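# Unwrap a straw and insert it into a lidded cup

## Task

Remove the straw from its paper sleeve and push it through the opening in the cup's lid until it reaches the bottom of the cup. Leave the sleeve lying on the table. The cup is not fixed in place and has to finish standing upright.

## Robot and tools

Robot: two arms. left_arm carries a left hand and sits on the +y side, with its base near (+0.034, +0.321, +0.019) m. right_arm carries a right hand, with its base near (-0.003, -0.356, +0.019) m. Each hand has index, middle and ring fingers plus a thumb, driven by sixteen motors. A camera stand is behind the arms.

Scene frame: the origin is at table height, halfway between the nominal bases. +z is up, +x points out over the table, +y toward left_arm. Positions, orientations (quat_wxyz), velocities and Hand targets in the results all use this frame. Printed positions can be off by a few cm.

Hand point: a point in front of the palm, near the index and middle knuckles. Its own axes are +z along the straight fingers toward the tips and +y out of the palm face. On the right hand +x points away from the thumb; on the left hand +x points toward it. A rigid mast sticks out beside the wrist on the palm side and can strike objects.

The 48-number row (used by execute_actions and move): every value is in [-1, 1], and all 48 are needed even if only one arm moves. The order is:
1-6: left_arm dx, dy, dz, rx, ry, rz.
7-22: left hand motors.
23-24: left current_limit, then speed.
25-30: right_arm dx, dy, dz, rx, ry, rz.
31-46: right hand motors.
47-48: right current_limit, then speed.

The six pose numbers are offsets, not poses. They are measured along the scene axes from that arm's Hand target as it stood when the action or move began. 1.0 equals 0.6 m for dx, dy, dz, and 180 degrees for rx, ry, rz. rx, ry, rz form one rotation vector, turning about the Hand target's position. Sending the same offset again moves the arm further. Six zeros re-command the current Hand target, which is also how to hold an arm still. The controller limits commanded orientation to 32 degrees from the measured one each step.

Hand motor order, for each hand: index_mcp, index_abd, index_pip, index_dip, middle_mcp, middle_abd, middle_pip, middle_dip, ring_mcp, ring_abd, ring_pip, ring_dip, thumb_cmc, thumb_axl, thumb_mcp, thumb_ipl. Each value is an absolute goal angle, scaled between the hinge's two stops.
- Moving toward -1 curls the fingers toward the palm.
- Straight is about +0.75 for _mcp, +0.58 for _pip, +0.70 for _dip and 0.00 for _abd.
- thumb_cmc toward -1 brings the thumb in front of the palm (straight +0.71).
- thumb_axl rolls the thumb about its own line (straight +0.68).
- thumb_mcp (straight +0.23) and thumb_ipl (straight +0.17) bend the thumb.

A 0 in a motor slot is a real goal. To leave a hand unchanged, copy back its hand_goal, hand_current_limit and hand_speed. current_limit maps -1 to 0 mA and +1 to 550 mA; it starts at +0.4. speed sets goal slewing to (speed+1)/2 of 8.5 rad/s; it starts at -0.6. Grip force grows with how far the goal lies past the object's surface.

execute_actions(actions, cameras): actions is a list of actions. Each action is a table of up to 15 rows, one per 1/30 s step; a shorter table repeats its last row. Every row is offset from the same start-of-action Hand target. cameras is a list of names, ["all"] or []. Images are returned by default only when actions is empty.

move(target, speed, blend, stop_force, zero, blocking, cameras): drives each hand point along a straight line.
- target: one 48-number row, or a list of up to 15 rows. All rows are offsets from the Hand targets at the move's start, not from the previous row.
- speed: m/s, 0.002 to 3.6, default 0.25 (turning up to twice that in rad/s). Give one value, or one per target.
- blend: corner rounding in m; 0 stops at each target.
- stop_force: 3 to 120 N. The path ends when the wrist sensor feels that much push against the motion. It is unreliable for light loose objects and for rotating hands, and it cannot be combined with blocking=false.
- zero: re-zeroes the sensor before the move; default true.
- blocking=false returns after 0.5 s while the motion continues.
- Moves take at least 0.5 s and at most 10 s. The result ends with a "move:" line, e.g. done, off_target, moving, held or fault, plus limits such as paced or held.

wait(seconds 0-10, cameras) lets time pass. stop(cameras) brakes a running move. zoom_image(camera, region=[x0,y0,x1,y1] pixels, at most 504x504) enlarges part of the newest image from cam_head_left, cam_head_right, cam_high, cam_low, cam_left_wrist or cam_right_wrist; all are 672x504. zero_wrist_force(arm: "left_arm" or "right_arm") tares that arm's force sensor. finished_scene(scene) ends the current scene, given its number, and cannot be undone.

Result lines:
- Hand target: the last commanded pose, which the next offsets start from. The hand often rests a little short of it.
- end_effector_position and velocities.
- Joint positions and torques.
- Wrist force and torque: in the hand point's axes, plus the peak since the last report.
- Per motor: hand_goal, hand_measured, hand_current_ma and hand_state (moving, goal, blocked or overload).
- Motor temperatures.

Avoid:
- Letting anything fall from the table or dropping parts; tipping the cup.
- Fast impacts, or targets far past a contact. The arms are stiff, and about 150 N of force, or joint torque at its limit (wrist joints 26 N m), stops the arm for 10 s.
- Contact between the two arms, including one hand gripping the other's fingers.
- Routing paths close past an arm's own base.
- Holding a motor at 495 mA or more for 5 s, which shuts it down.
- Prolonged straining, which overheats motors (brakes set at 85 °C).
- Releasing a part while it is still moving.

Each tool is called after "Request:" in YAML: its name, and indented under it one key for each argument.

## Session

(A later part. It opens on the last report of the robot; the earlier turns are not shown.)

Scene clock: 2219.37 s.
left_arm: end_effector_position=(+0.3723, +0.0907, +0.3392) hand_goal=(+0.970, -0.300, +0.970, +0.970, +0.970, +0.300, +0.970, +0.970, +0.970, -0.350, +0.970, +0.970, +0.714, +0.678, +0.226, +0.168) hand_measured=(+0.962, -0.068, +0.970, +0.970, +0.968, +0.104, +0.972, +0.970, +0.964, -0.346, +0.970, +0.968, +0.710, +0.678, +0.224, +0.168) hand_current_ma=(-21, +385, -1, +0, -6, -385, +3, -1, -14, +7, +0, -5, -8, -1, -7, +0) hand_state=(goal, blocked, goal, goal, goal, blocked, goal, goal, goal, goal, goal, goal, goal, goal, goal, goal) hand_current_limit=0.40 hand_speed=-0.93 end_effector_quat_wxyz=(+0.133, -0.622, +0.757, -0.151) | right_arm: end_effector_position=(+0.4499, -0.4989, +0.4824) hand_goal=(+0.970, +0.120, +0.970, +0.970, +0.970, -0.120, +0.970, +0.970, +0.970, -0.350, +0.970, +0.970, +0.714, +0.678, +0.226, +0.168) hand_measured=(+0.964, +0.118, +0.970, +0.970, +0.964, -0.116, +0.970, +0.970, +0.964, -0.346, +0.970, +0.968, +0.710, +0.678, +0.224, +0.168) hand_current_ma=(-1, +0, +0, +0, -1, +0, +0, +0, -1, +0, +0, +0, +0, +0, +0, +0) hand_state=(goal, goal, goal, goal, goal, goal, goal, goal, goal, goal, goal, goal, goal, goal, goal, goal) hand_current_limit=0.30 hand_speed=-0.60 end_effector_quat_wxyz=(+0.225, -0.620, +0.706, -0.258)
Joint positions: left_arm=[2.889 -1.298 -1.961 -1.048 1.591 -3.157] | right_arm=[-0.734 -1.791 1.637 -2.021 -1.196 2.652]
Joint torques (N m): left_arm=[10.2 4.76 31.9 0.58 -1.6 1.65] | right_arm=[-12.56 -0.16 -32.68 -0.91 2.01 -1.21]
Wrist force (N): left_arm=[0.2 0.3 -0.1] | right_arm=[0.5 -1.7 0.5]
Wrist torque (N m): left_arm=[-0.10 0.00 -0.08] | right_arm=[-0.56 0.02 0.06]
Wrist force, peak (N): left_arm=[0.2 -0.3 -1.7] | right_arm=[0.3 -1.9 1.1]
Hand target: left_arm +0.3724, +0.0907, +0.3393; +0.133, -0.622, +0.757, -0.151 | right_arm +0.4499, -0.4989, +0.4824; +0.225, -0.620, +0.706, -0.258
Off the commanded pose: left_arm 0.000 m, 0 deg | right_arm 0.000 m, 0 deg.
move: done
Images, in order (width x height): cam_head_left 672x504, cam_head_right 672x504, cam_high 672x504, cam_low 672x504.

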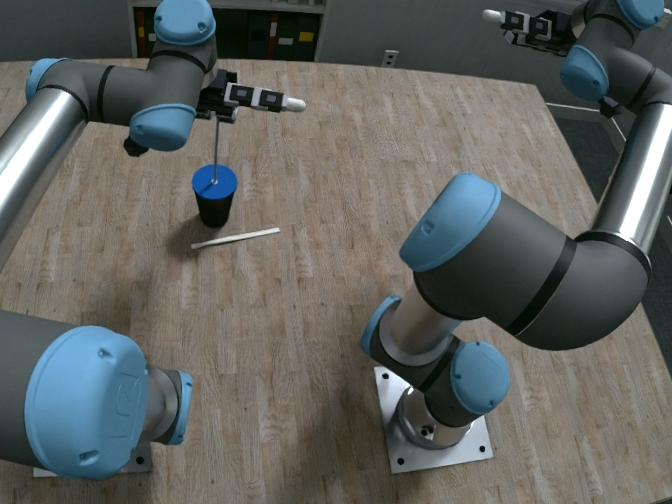

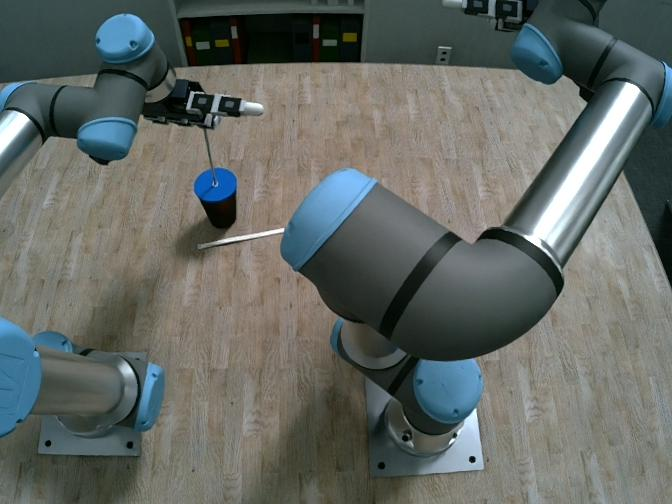

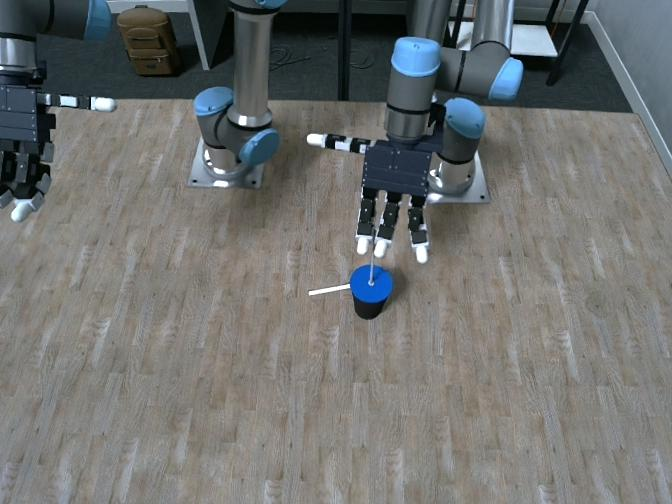

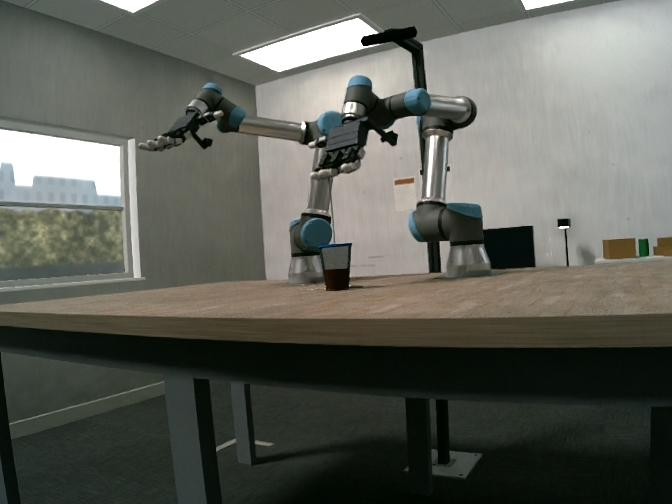

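Request:
move:
  target: [0.0004,0.0008,-0.025,0,0,0,0.97,-0.3,0.97,0.97,0.97,0.3,0.97,0.97,0.97,-0.35,0.97,0.97,0.714,0.678,0.226,0.168,0.4,-0.93,0,0,0,0,0,0,0.97,0.12,0.97,0.97,0.97,-0.12,0.97,0.97,0.97,-0.35,0.97,0.97,0.714,0.678,0.226,0.168,0.3,-0.6]
  speed: 0.008
  stop_force: 3
  cameras: ["cam_high","cam_head_right","cam_head_left"]

Request:
zoom_image:
  camera: "cam_high"
  region: [355, 265, 390, 300]

Request:
zoom_image:
  camera: "cam_head_right"
  region: [200, 165, 230, 195]

Request:
zoom_image:
  camera: "cam_head_left"
  region: [200, 165, 230, 195]

Scene clock: 2230.63 s.
left_arm: end_effector_position=(+0.3726, +0.0912, +0.3243) hand_goal=(+0.970, -0.300, +0.970, +0.970, +0.970, +0.300, +0.970, +0.970, +0.970, -0.350, +0.970, +0.970, +0.714, +0.678, +0.226, +0.168) hand_measured=(+0.968, -0.068, +0.970, +0.970, +0.974, +0.104, +0.972, +0.970, +0.964, -0.346, +0.970, +0.968, +0.710, +0.678, +0.224, +0.168) hand_current_ma=(-2, +385, +0, +0, +9, -385, +5, -1, -14, +7, +0, -5, -8, -1, -7, +0) hand_state=(goal, blocked, goal, goal, goal, blocked, goal, goal, goal, goal, goal, goal, goal, goal, goal, goal) hand_current_limit=0.40 hand_speed=-0.93 end_effector_quat_wxyz=(+0.133, -0.622, +0.757, -0.151) | right_arm: end_effector_position=(+0.4499, -0.4989, +0.4824) hand_goal=(+0.970, +0.120, +0.970, +0.970, +0.970, -0.120, +0.970, +0.970, +0.970, -0.350, +0.970, +0.970, +0.714, +0.678, +0.226, +0.168) hand_measured=(+0.964, +0.118, +0.970, +0.970, +0.964, -0.116, +0.970, +0.970, +0.964, -0.346, +0.970, +0.968, +0.710, +0.678, +0.224, +0.168) hand_current_ma=(-1, +0, +0, +0, -1, +0, +0, +0, -1, +0, +0, +0, +0, +0, +0, +0) hand_state=(goal, goal, goal, goal, goal, goal, goal, goal, goal, goal, goal, goal, goal, goal, goal, goal) hand_current_limit=0.30 hand_speed=-0.60 end_effector_quat_wxyz=(+0.225, -0.620, +0.706, -0.258)
Joint positions: left_arm=[2.891 -1.303 -1.996 -1.008 1.591 -3.156] | right_arm=[-0.734 -1.791 1.637 -2.021 -1.196 2.652]
Joint torques (N m): left_arm=[10.96 3.39 12.96 5.73 -1.66 1.97] | right_arm=[-13.24 -0.05 -32.26 -0.84 1.97 -1.09]
Wrist force (N): left_arm=[0.3 -0.8 -2.2] | right_arm=[0.0 -1.7 0.6]
Wrist torque (N m): left_arm=[0.19 -0.01 -0.07] | right_arm=[-0.57 0.08 0.03]
Wrist force, peak (N): left_arm=[0.1 -1.0 -2.5] | right_arm=[0.0 -2.0 1.1]
Hand target: left_arm +0.3726, +0.0912, +0.3243; +0.133, -0.622, +0.757, -0.151 | right_arm +0.4499, -0.4989, +0.4824; +0.225, -0.620, +0.706, -0.258
Off the commanded pose: left_arm 0.000 m, 0 deg | right_arm 0.000 m, 0 deg.
move: done
Images, in order (width x height): cam_head_left 672x504, cam_head_right 672x504, cam_high 672x504.

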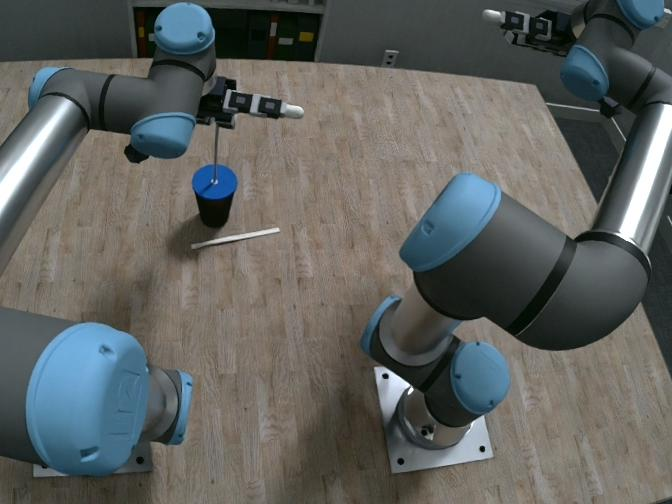

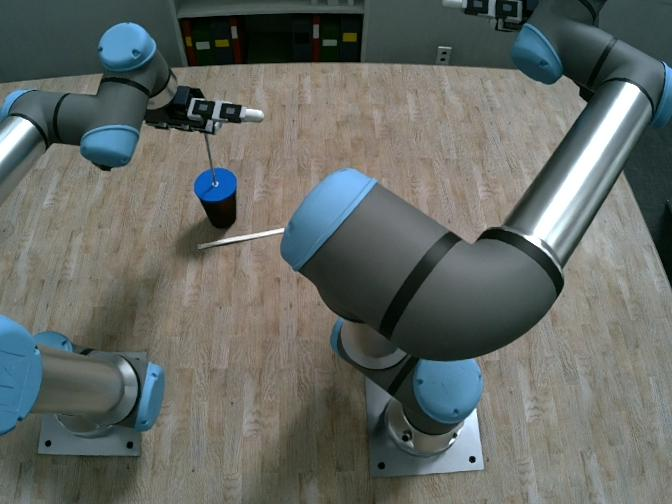

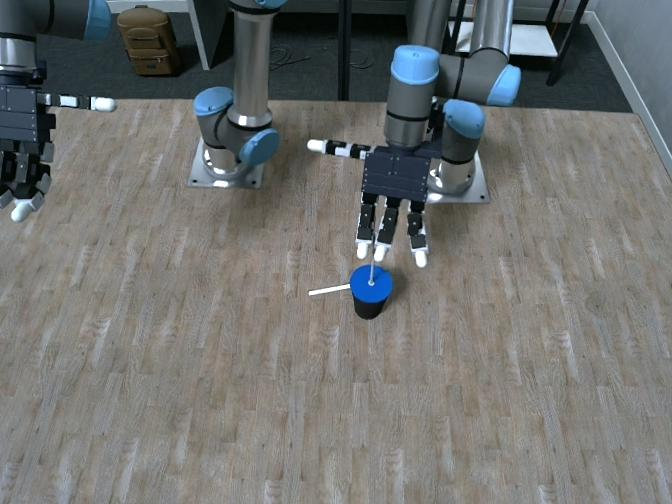

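Scaled by 14.400 from the camera's 672x504 image, which has a finer 960x720 frame.

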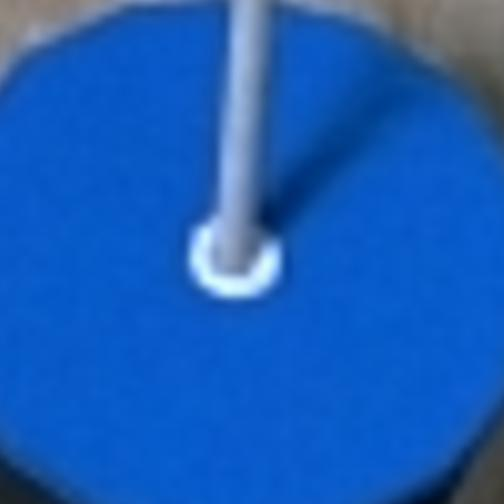

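Scaled by 16.800 from the camera's 672x504 image, which has a finer 960x720 frame.

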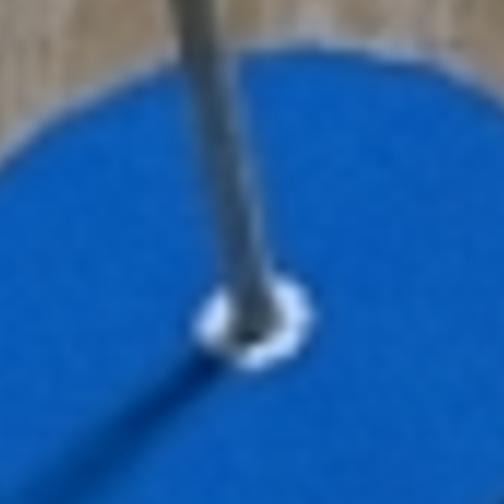

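Scaled by 16.800 from the camera's 672x504 image, which has a finer 960x720 frame.

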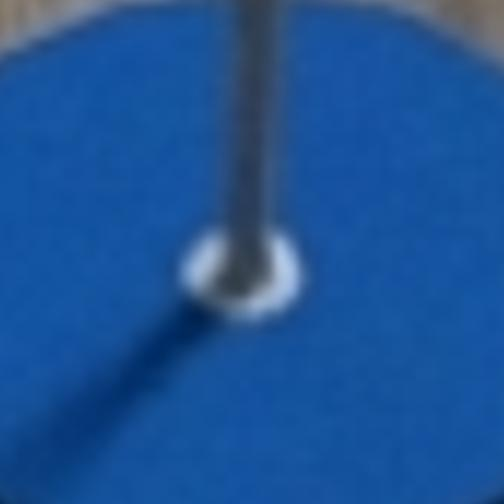

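Request:
execute_actions:
  actions: []
  cameras: ["cam_low","cam_high"]

Request:
zoom_image:
  camera: "cam_low"
  region: [300, 150, 380, 300]

Request:
zoom_image:
  camera: "cam_low"
  region: [310, 220, 360, 270]

Request:
zoom_image:
  camera: "cam_high"
  region: [340, 200, 420, 300]

Scene clock: 2234.10 s.
left_arm: end_effector_position=(+0.3726, +0.0912, +0.3243) hand_goal=(+0.970, -0.300, +0.970, +0.970, +0.970, +0.300, +0.970, +0.970, +0.970, -0.350, +0.970, +0.970, +0.714, +0.678, +0.226, +0.168) hand_measured=(+0.968, -0.068, +0.970, +0.970, +0.974, +0.104, +0.972, +0.970, +0.964, -0.346, +0.970, +0.968, +0.710, +0.678, +0.224, +0.168) hand_current_ma=(-2, +385, +0, +0, +9, -385, +5, -1, -14, +7, +0, -5, -8, -1, -7, +0) hand_state=(goal, blocked, goal, goal, goal, blocked, goal, goal, goal, goal, goal, goal, goal, goal, goal, goal) hand_current_limit=0.40 hand_speed=-0.93 end_effector_quat_wxyz=(+0.133, -0.622, +0.757, -0.151) | right_arm: end_effector_position=(+0.4499, -0.4989, +0.4824) hand_goal=(+0.970, +0.120, +0.970, +0.970, +0.970, -0.120, +0.970, +0.970, +0.970, -0.350, +0.970, +0.970, +0.714, +0.678, +0.226, +0.168) hand_measured=(+0.964, +0.118, +0.970, +0.970, +0.964, -0.116, +0.970, +0.970, +0.964, -0.346, +0.970, +0.968, +0.710, +0.678, +0.224, +0.168) hand_current_ma=(-1, +0, +0, +0, -1, +0, +0, +0, -1, +0, +0, +0, +0, +0, +0, +0) hand_state=(goal, goal, goal, goal, goal, goal, goal, goal, goal, goal, goal, goal, goal, goal, goal, goal) hand_current_limit=0.30 hand_speed=-0.60 end_effector_quat_wxyz=(+0.225, -0.620, +0.706, -0.258)
Joint positions: left_arm=[2.891 -1.303 -1.996 -1.008 1.591 -3.156] | right_arm=[-0.734 -1.791 1.637 -2.021 -1.196 2.652]
Joint velocities: within noise
Joint torques (N m): left_arm=[10.54 3.48 11.57 5.41 -1.95 1.85] | right_arm=[-12.22 0.03 -32.07 -0.96 1.93 -1.17]
Motor temperatures (°C): left_arm=[29 32 34 40 36 38] | right_arm=[29 29 30 33 31 35]
Wrist force (N): left_arm=[0.1 -0.5 -2.4] | right_arm=[0.2 -1.7 0.9]
Wrist torque (N m): left_arm=[0.24 0.02 -0.10] | right_arm=[-0.60 0.06 0.02]
Wrist force, peak (N): left_arm=[0.3 -0.8 -2.7] | right_arm=[0.2 -2.0 0.8]
Hand target: left_arm +0.3726, +0.0912, +0.3243; +0.133, -0.622, +0.757, -0.151 | right_arm +0.4499, -0.4989, +0.4824; +0.225, -0.620, +0.706, -0.258
Off the commanded pose: left_arm 0.000 m, 0 deg | right_arm 0.000 m, 0 deg.
Images, in order (width x height): cam_high 672x504, cam_low 672x504.

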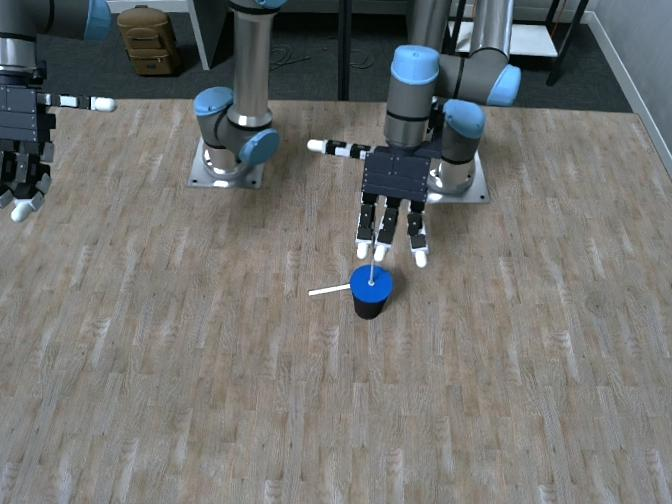

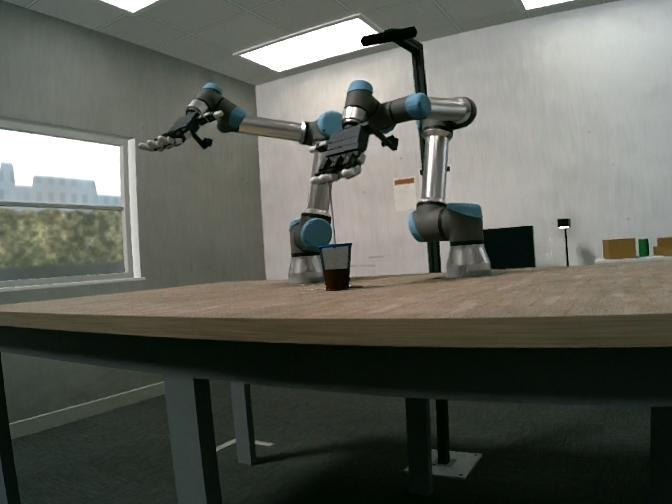

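Scaled by 3.360 from the camera's 672x504 image, which has a finer 960x720 frame.

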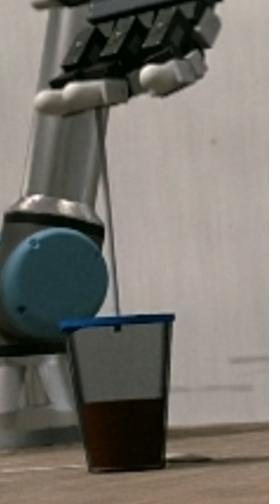

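Scaled by 10.080 from the camera's 672x504 image, which has a finer 960x720 frame.

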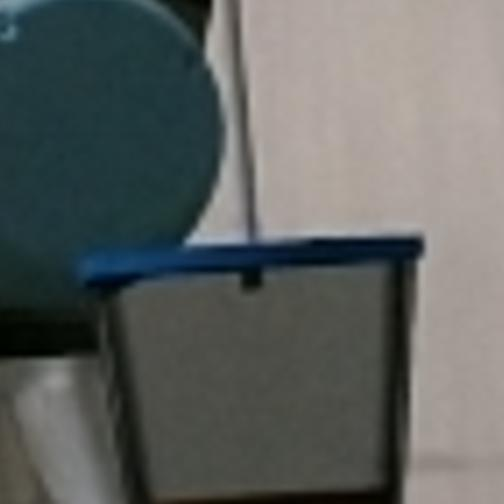

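Scaled by 5.040 from the camera's 672x504 image, which has a finer 960x720 frame.

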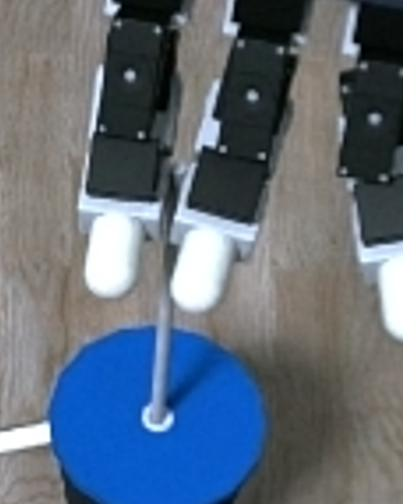

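Request:
move:
  target: [0,0.0007,-0.035,0,0,0,0.97,-0.3,0.97,0.97,0.97,0.3,0.97,0.97,0.97,-0.35,0.97,0.97,0.714,0.678,0.226,0.168,0.4,-0.93,0,0,0,0,0,0,0.97,0.12,0.97,0.97,0.97,-0.12,0.97,0.97,0.97,-0.35,0.97,0.97,0.714,0.678,0.226,0.168,0.3,-0.6]
  speed: 0.01
  stop_force: 3
  cameras: ["cam_high","cam_low","cam_head_left","cam_head_right"]

Request:
zoom_image:
  camera: "cam_low"
  region: [300, 150, 380, 300]

Request:
zoom_image:
  camera: "cam_head_left"
  region: [180, 100, 260, 230]

Request:
zoom_image:
  camera: "cam_high"
  region: [340, 200, 420, 300]

Scene clock: 2248.77 s.
left_arm: end_effector_position=(+0.3726, +0.0916, +0.3033) hand_goal=(+0.970, -0.300, +0.970, +0.970, +0.970, +0.300, +0.970, +0.970, +0.970, -0.350, +0.970, +0.970, +0.714, +0.678, +0.226, +0.168) hand_measured=(+0.970, -0.068, +0.970, +0.970, +0.974, +0.104, +0.972, +0.970, +0.964, -0.346, +0.970, +0.968, +0.710, +0.678, +0.224, +0.168) hand_current_ma=(-1, +385, +0, +0, +11, -385, +5, -1, -14, +7, +0, -5, -8, -1, -7, +0) hand_state=(goal, blocked, goal, goal, goal, blocked, goal, goal, goal, goal, goal, goal, goal, goal, goal, goal) hand_current_limit=0.40 hand_speed=-0.93 end_effector_quat_wxyz=(+0.133, -0.622, +0.757, -0.151) | right_arm: end_effector_position=(+0.4499, -0.4989, +0.4824) hand_goal=(+0.970, +0.120, +0.970, +0.970, +0.970, -0.120, +0.970, +0.970, +0.970, -0.350, +0.970, +0.970, +0.714, +0.678, +0.226, +0.168) hand_measured=(+0.964, +0.118, +0.970, +0.970, +0.964, -0.116, +0.970, +0.970, +0.964, -0.346, +0.970, +0.968, +0.710, +0.678, +0.224, +0.168) hand_current_ma=(-1, +0, +0, +0, -1, +0, +0, +0, -1, +0, +0, +0, +0, +0, +0, +0) hand_state=(goal, goal, goal, goal, goal, goal, goal, goal, goal, goal, goal, goal, goal, goal, goal, goal) hand_current_limit=0.30 hand_speed=-0.60 end_effector_quat_wxyz=(+0.225, -0.620, +0.706, -0.258)
Joint positions: left_arm=[2.892 -1.313 -2.043 -0.951 1.59 -3.155] | right_arm=[-0.734 -1.791 1.637 -2.021 -1.196 2.652]
Joint torques (N m): left_arm=[11.39 4.19 13.97 5.4 -1.63 1.66] | right_arm=[-12.12 0.08 -32.57 -0.98 1.88 -1.09]
Wrist force (N): left_arm=[0.0 -0.7 -2.4] | right_arm=[0.1 -1.7 0.7]
Wrist torque (N m): left_arm=[0.22 0.02 -0.09] | right_arm=[-0.59 0.06 0.03]
Wrist force, peak (N): left_arm=[0.0 -0.9 -2.7] | right_arm=[0.1 -1.8 1.2]
Hand target: left_arm +0.3726, +0.0916, +0.3033; +0.133, -0.622, +0.757, -0.151 | right_arm +0.4499, -0.4989, +0.4824; +0.225, -0.620, +0.706, -0.258
Off the commanded pose: left_arm 0.000 m, 0 deg | right_arm 0.000 m, 0 deg.
move: done
Images, in order (width x height): cam_head_left 672x504, cam_head_right 672x504, cam_high 672x504, cam_low 672x504.

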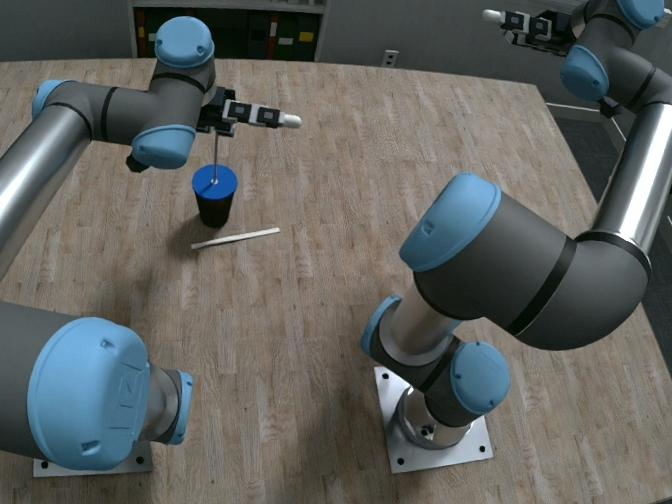

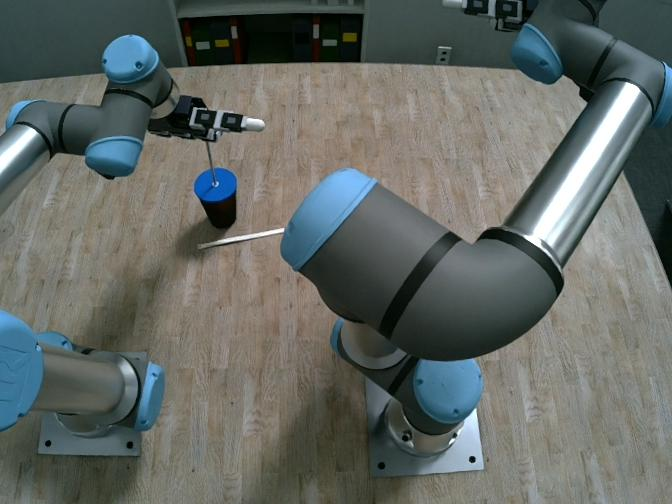

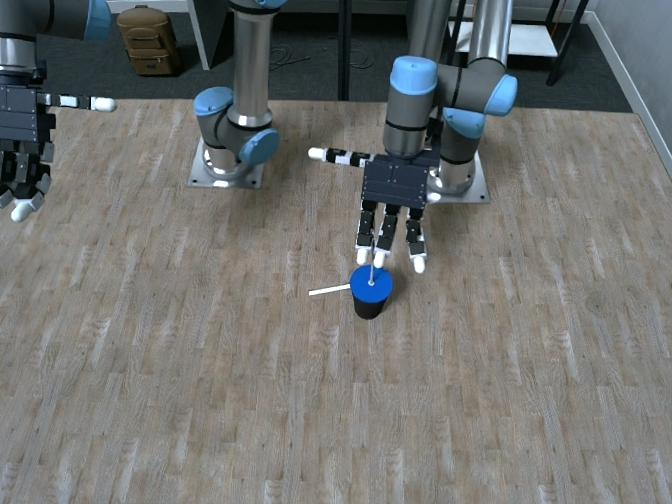

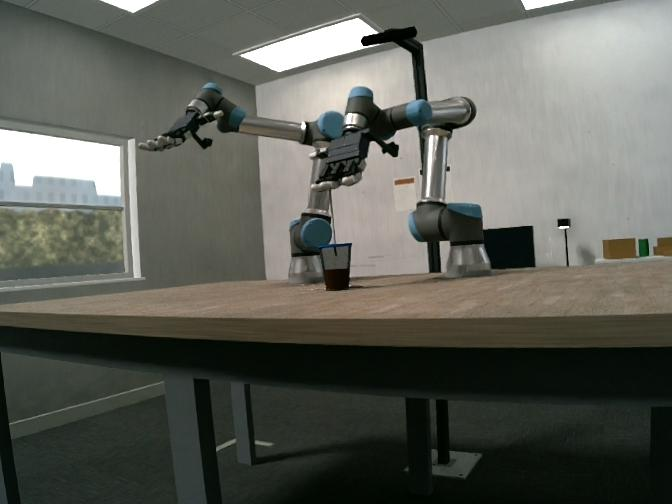

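Scaled by 3.360 from the camera's 672x504 image, which has a finer 960x720 frame.

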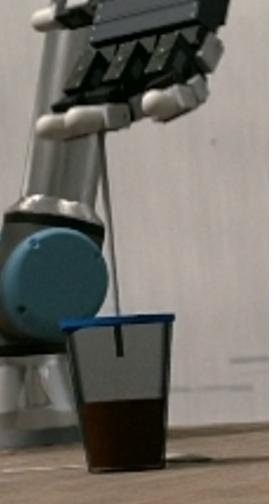

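Scaled by 3.877 from the camera's 672x504 image, which has a finer 960x720 frame.

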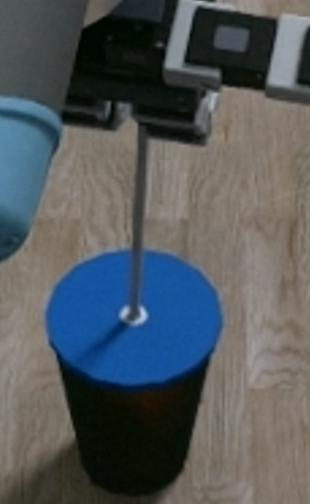

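Scaled by 5.040 from the camera's 672x504 image, which has a finer 960x720 frame.

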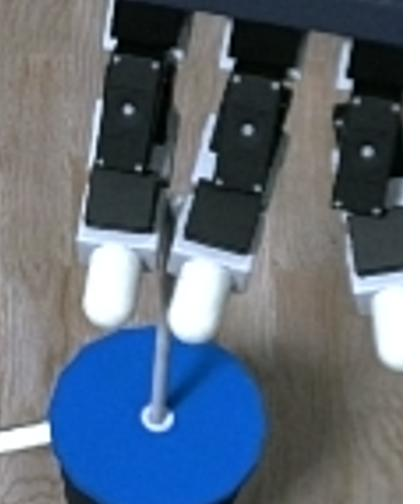

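Request:
move:
  target: [0,0.001,-0.06,0,0,0,0.97,-0.3,0.97,0.97,0.97,0.3,0.97,0.97,0.97,-0.35,0.97,0.97,0.714,0.678,0.226,0.168,0.4,-0.93,0,0,0,0,0,0,0.97,0.12,0.97,0.97,0.97,-0.12,0.97,0.97,0.97,-0.35,0.97,0.97,0.714,0.678,0.226,0.168,0.3,-0.6]
  speed: 0.015
  stop_force: 3
  cameras: ["cam_high","cam_low","cam_head_left","cam_head_right"]

Request:
zoom_image:
  camera: "cam_low"
  region: [300, 150, 380, 300]

Request:
zoom_image:
  camera: "cam_head_left"
  region: [180, 100, 260, 230]

Request:
zoom_image:
  camera: "cam_high"
  region: [340, 200, 420, 300]

Scene clock: 2258.23 s.
left_arm: end_effector_position=(+0.3726, +0.0922, +0.2673) hand_goal=(+0.970, -0.300, +0.970, +0.970, +0.970, +0.300, +0.970, +0.970, +0.970, -0.350, +0.970, +0.970, +0.714, +0.678, +0.226, +0.168) hand_measured=(+0.970, -0.068, +0.970, +0.970, +0.976, +0.104, +0.974, +0.970, +0.964, -0.346, +0.970, +0.968, +0.710, +0.678, +0.224, +0.168) hand_current_ma=(+0, +385, +0, +0, +12, -385, +6, -1, -14, +7, +0, -5, -8, -1, -7, +0) hand_state=(goal, blocked, goal, goal, goal, blocked, goal, goal, goal, goal, goal, goal, goal, goal, goal, goal) hand_current_limit=0.40 hand_speed=-0.93 end_effector_quat_wxyz=(+0.133, -0.622, +0.757, -0.151) | right_arm: end_effector_position=(+0.4499, -0.4989, +0.4824) hand_goal=(+0.970, +0.120, +0.970, +0.970, +0.970, -0.120, +0.970, +0.970, +0.970, -0.350, +0.970, +0.970, +0.714, +0.678, +0.226, +0.168) hand_measured=(+0.964, +0.118, +0.970, +0.970, +0.964, -0.116, +0.970, +0.970, +0.964, -0.346, +0.970, +0.968, +0.710, +0.678, +0.224, +0.168) hand_current_ma=(-1, +0, +0, +0, -1, +0, +0, +0, -1, +0, +0, +0, +0, +0, +0, +0) hand_state=(goal, goal, goal, goal, goal, goal, goal, goal, goal, goal, goal, goal, goal, goal, goal, goal) hand_current_limit=0.30 hand_speed=-0.60 end_effector_quat_wxyz=(+0.225, -0.620, +0.706, -0.258)
Joint positions: left_arm=[2.893 -1.338 -2.121 -0.849 1.589 -3.153] | right_arm=[-0.734 -1.791 1.637 -2.021 -1.196 2.652]
Joint torques (N m): left_arm=[11.94 4.37 11.82 5.64 -1.64 1.88] | right_arm=[-12.15 0.03 -32.15 -0.92 1.78 -1.1]
Wrist force (N): left_arm=[0.2 -0.9 -2.6] | right_arm=[0.2 -1.6 0.9]
Wrist torque (N m): left_arm=[0.23 0.00 -0.08] | right_arm=[-0.59 0.05 0.04]
Wrist force, peak (N): left_arm=[0.0 -1.0 -2.8] | right_arm=[0.3 -1.9 1.0]
Hand target: left_arm +0.3726, +0.0922, +0.2673; +0.133, -0.622, +0.757, -0.151 | right_arm +0.4499, -0.4989, +0.4824; +0.225, -0.620, +0.706, -0.258
Off the commanded pose: left_arm 0.000 m, 0 deg | right_arm 0.000 m, 0 deg.
move: done
Images, in order (width x height): cam_head_left 672x504, cam_head_right 672x504, cam_high 672x504, cam_low 672x504.

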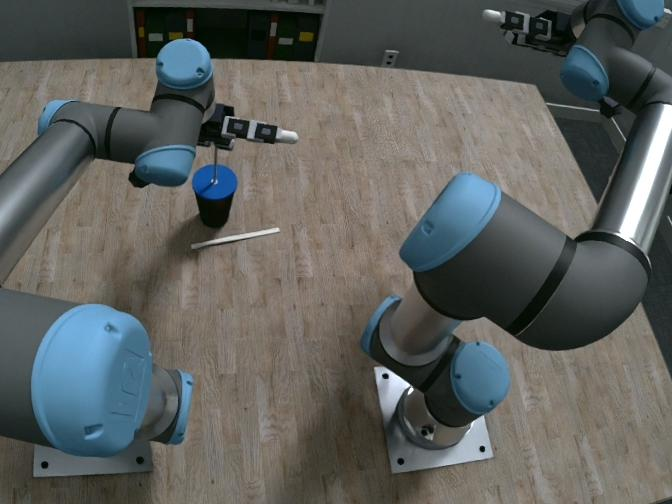

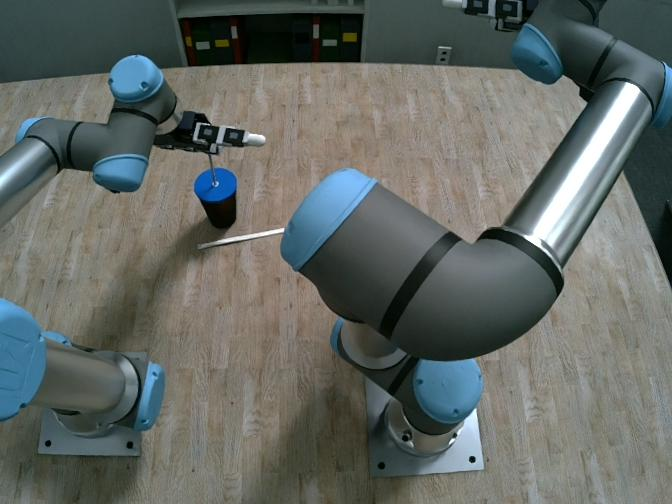

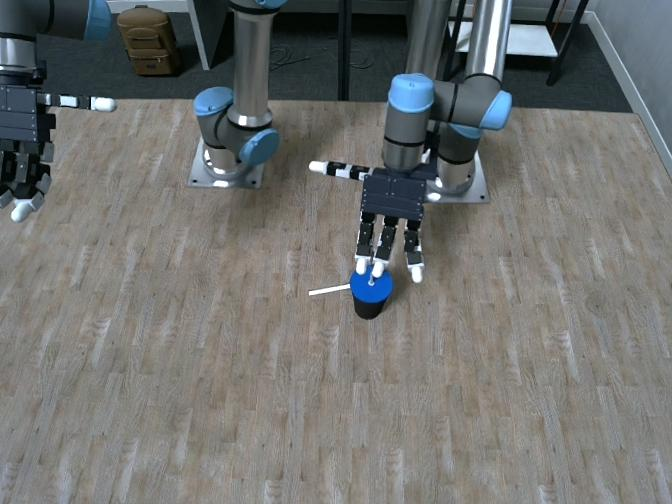

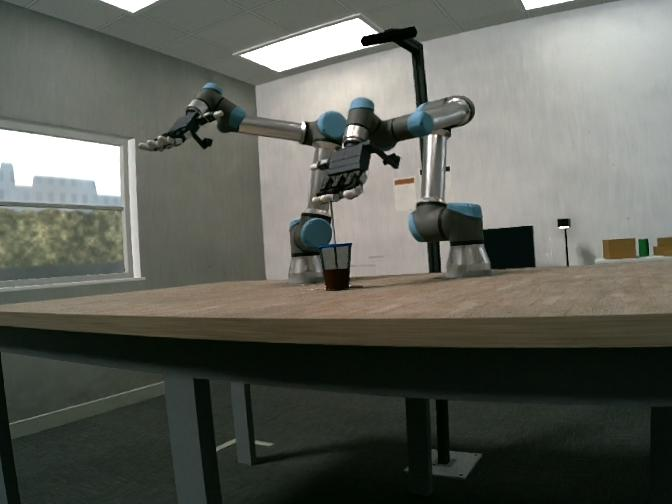

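Scaled by 3.360 from the camera's 672x504 image, which has a finer 960x720 frame.

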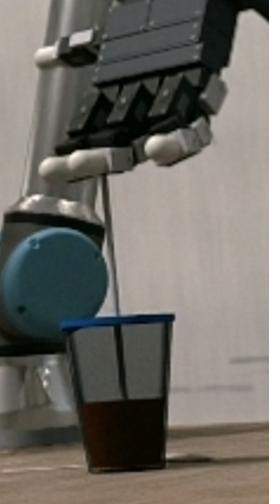

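Scaled by 3.877 from the camera's 672x504 image, which has a finer 960x720 frame.

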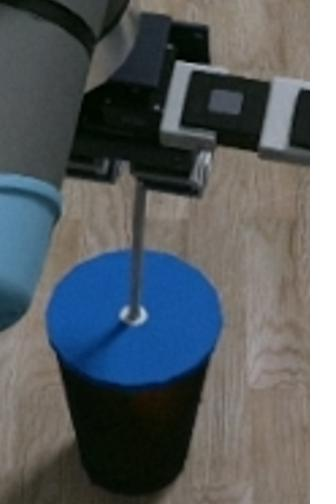

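Scaled by 5.040 from the camera's 672x504 image, which has a finer 960x720 frame.

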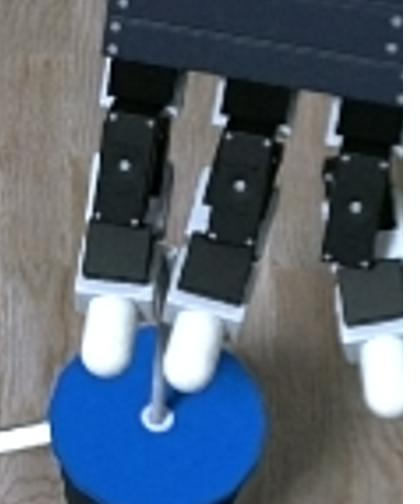

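Request:
move:
  target: [0,0.001,-0.058,0,0,0,0.97,-0.3,0.97,0.97,0.97,0.3,0.97,0.97,0.97,-0.35,0.97,0.97,0.714,0.678,0.226,0.168,0.4,-0.93,0,0,0,0,0,0,0.97,0.12,0.97,0.97,0.97,-0.12,0.97,0.97,0.97,-0.35,0.97,0.97,0.714,0.678,0.226,0.168,0.3,-0.6]
  speed: 0.015
  stop_force: 3

Request:
move:
  target: [0,0.0005,-0.035,0,0,0,0.97,-0.3,0.97,0.97,0.97,0.3,0.97,0.97,0.97,-0.35,0.97,0.97,0.714,0.678,0.226,0.168,0.4,-0.93,0,0,0,0,0,0,0.97,0.12,0.97,0.97,0.97,-0.12,0.97,0.97,0.97,-0.35,0.97,0.97,0.714,0.678,0.226,0.168,0.3,-0.6]
  speed: 0.008
  stop_force: 3
  cameras: ["cam_high","cam_low","cam_head_left","cam_head_right"]

Request:
zoom_image:
  camera: "cam_low"
  region: [300, 150, 380, 300]

Request:
zoom_image:
  camera: "cam_head_left"
  region: [180, 100, 260, 230]

Request:
zoom_image:
  camera: "cam_head_right"
  region: [180, 100, 260, 230]

Scene clock: 2267.13 s.
left_arm: end_effector_position=(+0.3726, +0.0928, +0.2325) hand_goal=(+0.970, -0.300, +0.970, +0.970, +0.970, +0.300, +0.970, +0.970, +0.970, -0.350, +0.970, +0.970, +0.714, +0.678, +0.226, +0.168) hand_measured=(+0.972, -0.068, +0.972, +0.970, +0.978, +0.104, +0.974, +0.970, +0.964, -0.346, +0.970, +0.968, +0.710, +0.678, +0.224, +0.168) hand_current_ma=(+4, +385, +2, +0, +19, -385, +8, -1, -14, +7, +0, -5, -8, -1, -7, +0) hand_state=(goal, blocked, goal, goal, goal, blocked, goal, goal, goal, goal, goal, goal, goal, goal, goal, goal) hand_current_limit=0.40 hand_speed=-0.93 end_effector_quat_wxyz=(+0.133, -0.622, +0.757, -0.151) | right_arm: end_effector_position=(+0.4499, -0.4989, +0.4824) hand_goal=(+0.970, +0.120, +0.970, +0.970, +0.970, -0.120, +0.970, +0.970, +0.970, -0.350, +0.970, +0.970, +0.714, +0.678, +0.226, +0.168) hand_measured=(+0.964, +0.118, +0.970, +0.970, +0.964, -0.116, +0.970, +0.970, +0.964, -0.346, +0.970, +0.968, +0.710, +0.678, +0.224, +0.168) hand_current_ma=(-1, +0, +0, +0, -1, +0, +0, +0, -1, +0, +0, +0, +0, +0, +0, +0) hand_state=(goal, goal, goal, goal, goal, goal, goal, goal, goal, goal, goal, goal, goal, goal, goal, goal) hand_current_limit=0.30 hand_speed=-0.60 end_effector_quat_wxyz=(+0.225, -0.620, +0.706, -0.258)
Joint positions: left_arm=[2.895 -1.372 -2.19 -0.746 1.589 -3.152] | right_arm=[-0.734 -1.791 1.637 -2.021 -1.196 2.652]
Joint torques (N m): left_arm=[12.45 3.85 11.22 5.08 -1.56 1.93] | right_arm=[-12.74 -0.37 -31.48 -1.06 1.72 -0.94]
Wrist force (N): left_arm=[0.0 -1.1 -3.1] | right_arm=[0.3 -1.2 0.6]
Wrist torque (N m): left_arm=[0.29 0.02 -0.08] | right_arm=[-0.50 0.04 0.06]
Wrist force, peak (N): left_arm=[0.1 -1.1 -3.3] | right_arm=[0.4 -2.0 0.7]
Hand target: left_arm +0.3726, +0.0928, +0.2325; +0.133, -0.622, +0.757, -0.151 | right_arm +0.4499, -0.4989, +0.4824; +0.225, -0.620, +0.706, -0.258
Off the commanded pose: left_arm 0.000 m, 0 deg | right_arm 0.000 m, 0 deg.
move: done

Scene clock: 2270.70 s.
left_arm: end_effector_position=(+0.3726, +0.0931, +0.2115) hand_goal=(+0.970, -0.300, +0.970, +0.970, +0.970, +0.300, +0.970, +0.970, +0.970, -0.350, +0.970, +0.970, +0.714, +0.678, +0.226, +0.168) hand_measured=(+0.974, -0.068, +0.972, +0.970, +0.980, +0.104, +0.976, +0.970, +0.964, -0.346, +0.970, +0.968, +0.710, +0.678, +0.224, +0.168) hand_current_ma=(+8, +385, +4, -1, +25, -385, +11, -1, -14, +7, +0, -5, -8, -1, -7, +0) hand_state=(goal, blocked, goal, goal, goal, blocked, goal, goal, goal, goal, goal, goal, goal, goal, goal, goal) hand_current_limit=0.40 hand_speed=-0.93 end_effector_quat_wxyz=(+0.133, -0.622, +0.757, -0.151) | right_arm: end_effector_position=(+0.4499, -0.4989, +0.4824) hand_goal=(+0.970, +0.120, +0.970, +0.970, +0.970, -0.120, +0.970, +0.970, +0.970, -0.350, +0.970, +0.970, +0.714, +0.678, +0.226, +0.168) hand_measured=(+0.964, +0.118, +0.970, +0.970, +0.964, -0.116, +0.970, +0.970, +0.964, -0.346, +0.970, +0.968, +0.710, +0.678, +0.224, +0.168) hand_current_ma=(-1, +0, +0, +0, -1, +0, +0, +0, -1, +0, +0, +0, +0, +0, +0, +0) hand_state=(goal, goal, goal, goal, goal, goal, goal, goal, goal, goal, goal, goal, goal, goal, goal, goal) hand_current_limit=0.30 hand_speed=-0.60 end_effector_quat_wxyz=(+0.225, -0.620, +0.706, -0.258)
Joint positions: left_arm=[2.896 -1.399 -2.229 -0.68 1.589 -3.151] | right_arm=[-0.734 -1.791 1.637 -2.021 -1.196 2.652]
Joint torques (N m): left_arm=[11.15 5.05 10.95 5.16 -1.55 1.91] | right_arm=[-11.98 -0.02 -31.86 -1.12 1.61 -1.11]
Wrist force (N): left_arm=[0.1 -1.4 -3.2] | right_arm=[0.2 -1.7 0.6]
Wrist torque (N m): left_arm=[0.28 0.00 -0.06] | right_arm=[-0.56 0.04 0.04]
Wrist force, peak (N): left_arm=[0.1 -1.4 -3.5] | right_arm=[0.1 -2.0 0.9]
Hand target: left_arm +0.3726, +0.0931, +0.2115; +0.133, -0.622, +0.757, -0.151 | right_arm +0.4499, -0.4989, +0.4824; +0.225, -0.620, +0.706, -0.258
Off the commanded pose: left_arm 0.000 m, 0 deg | right_arm 0.000 m, 0 deg.
move: done
Images, in order (width x height): cam_head_left 672x504, cam_head_right 672x504, cam_high 672x504, cam_low 672x504.

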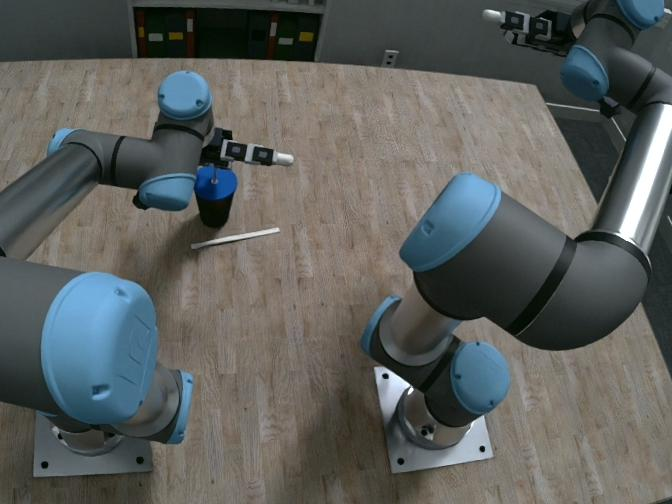

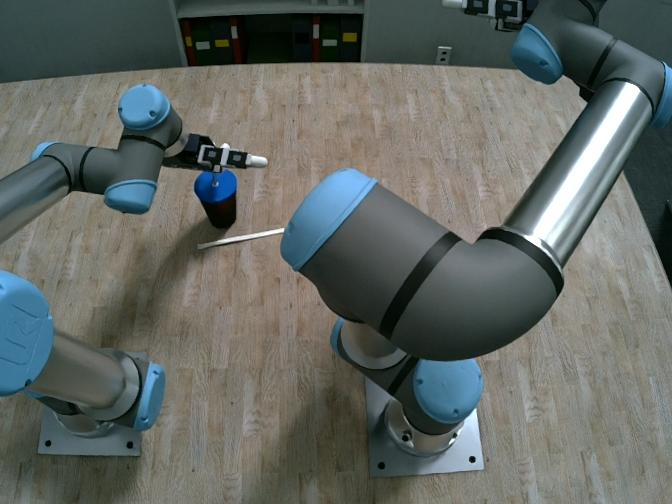

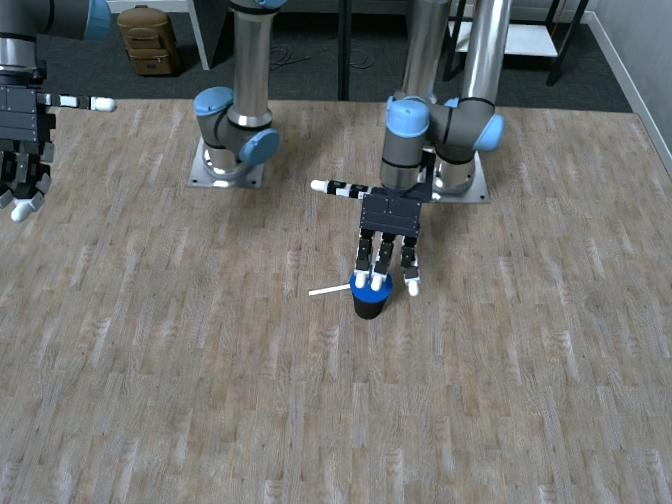

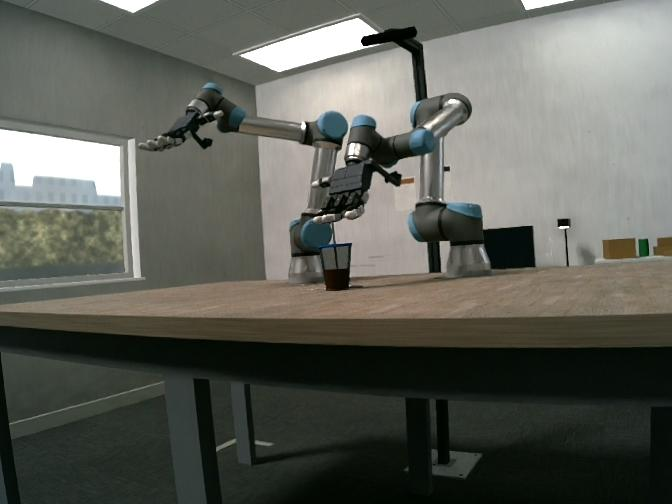

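Scaled by 3.360 from the camera's 672x504 image, which has a finer 960x720 frame.

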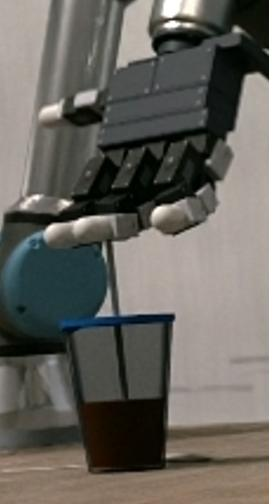

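Scaled by 3.877 from the camera's 672x504 image, which has a finer 960x720 frame.

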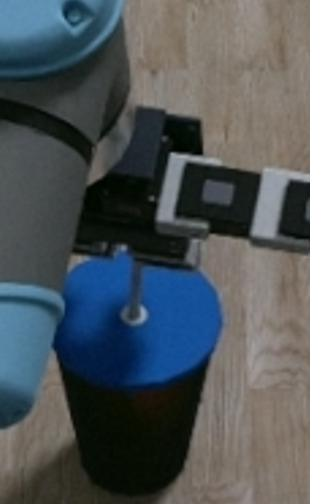

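Scaled by 3.877 from the camera's 672x504 image, which has a finer 960x720 frame.

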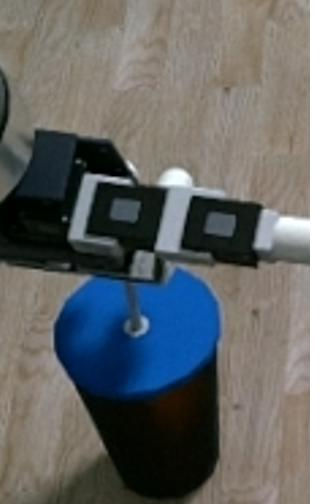

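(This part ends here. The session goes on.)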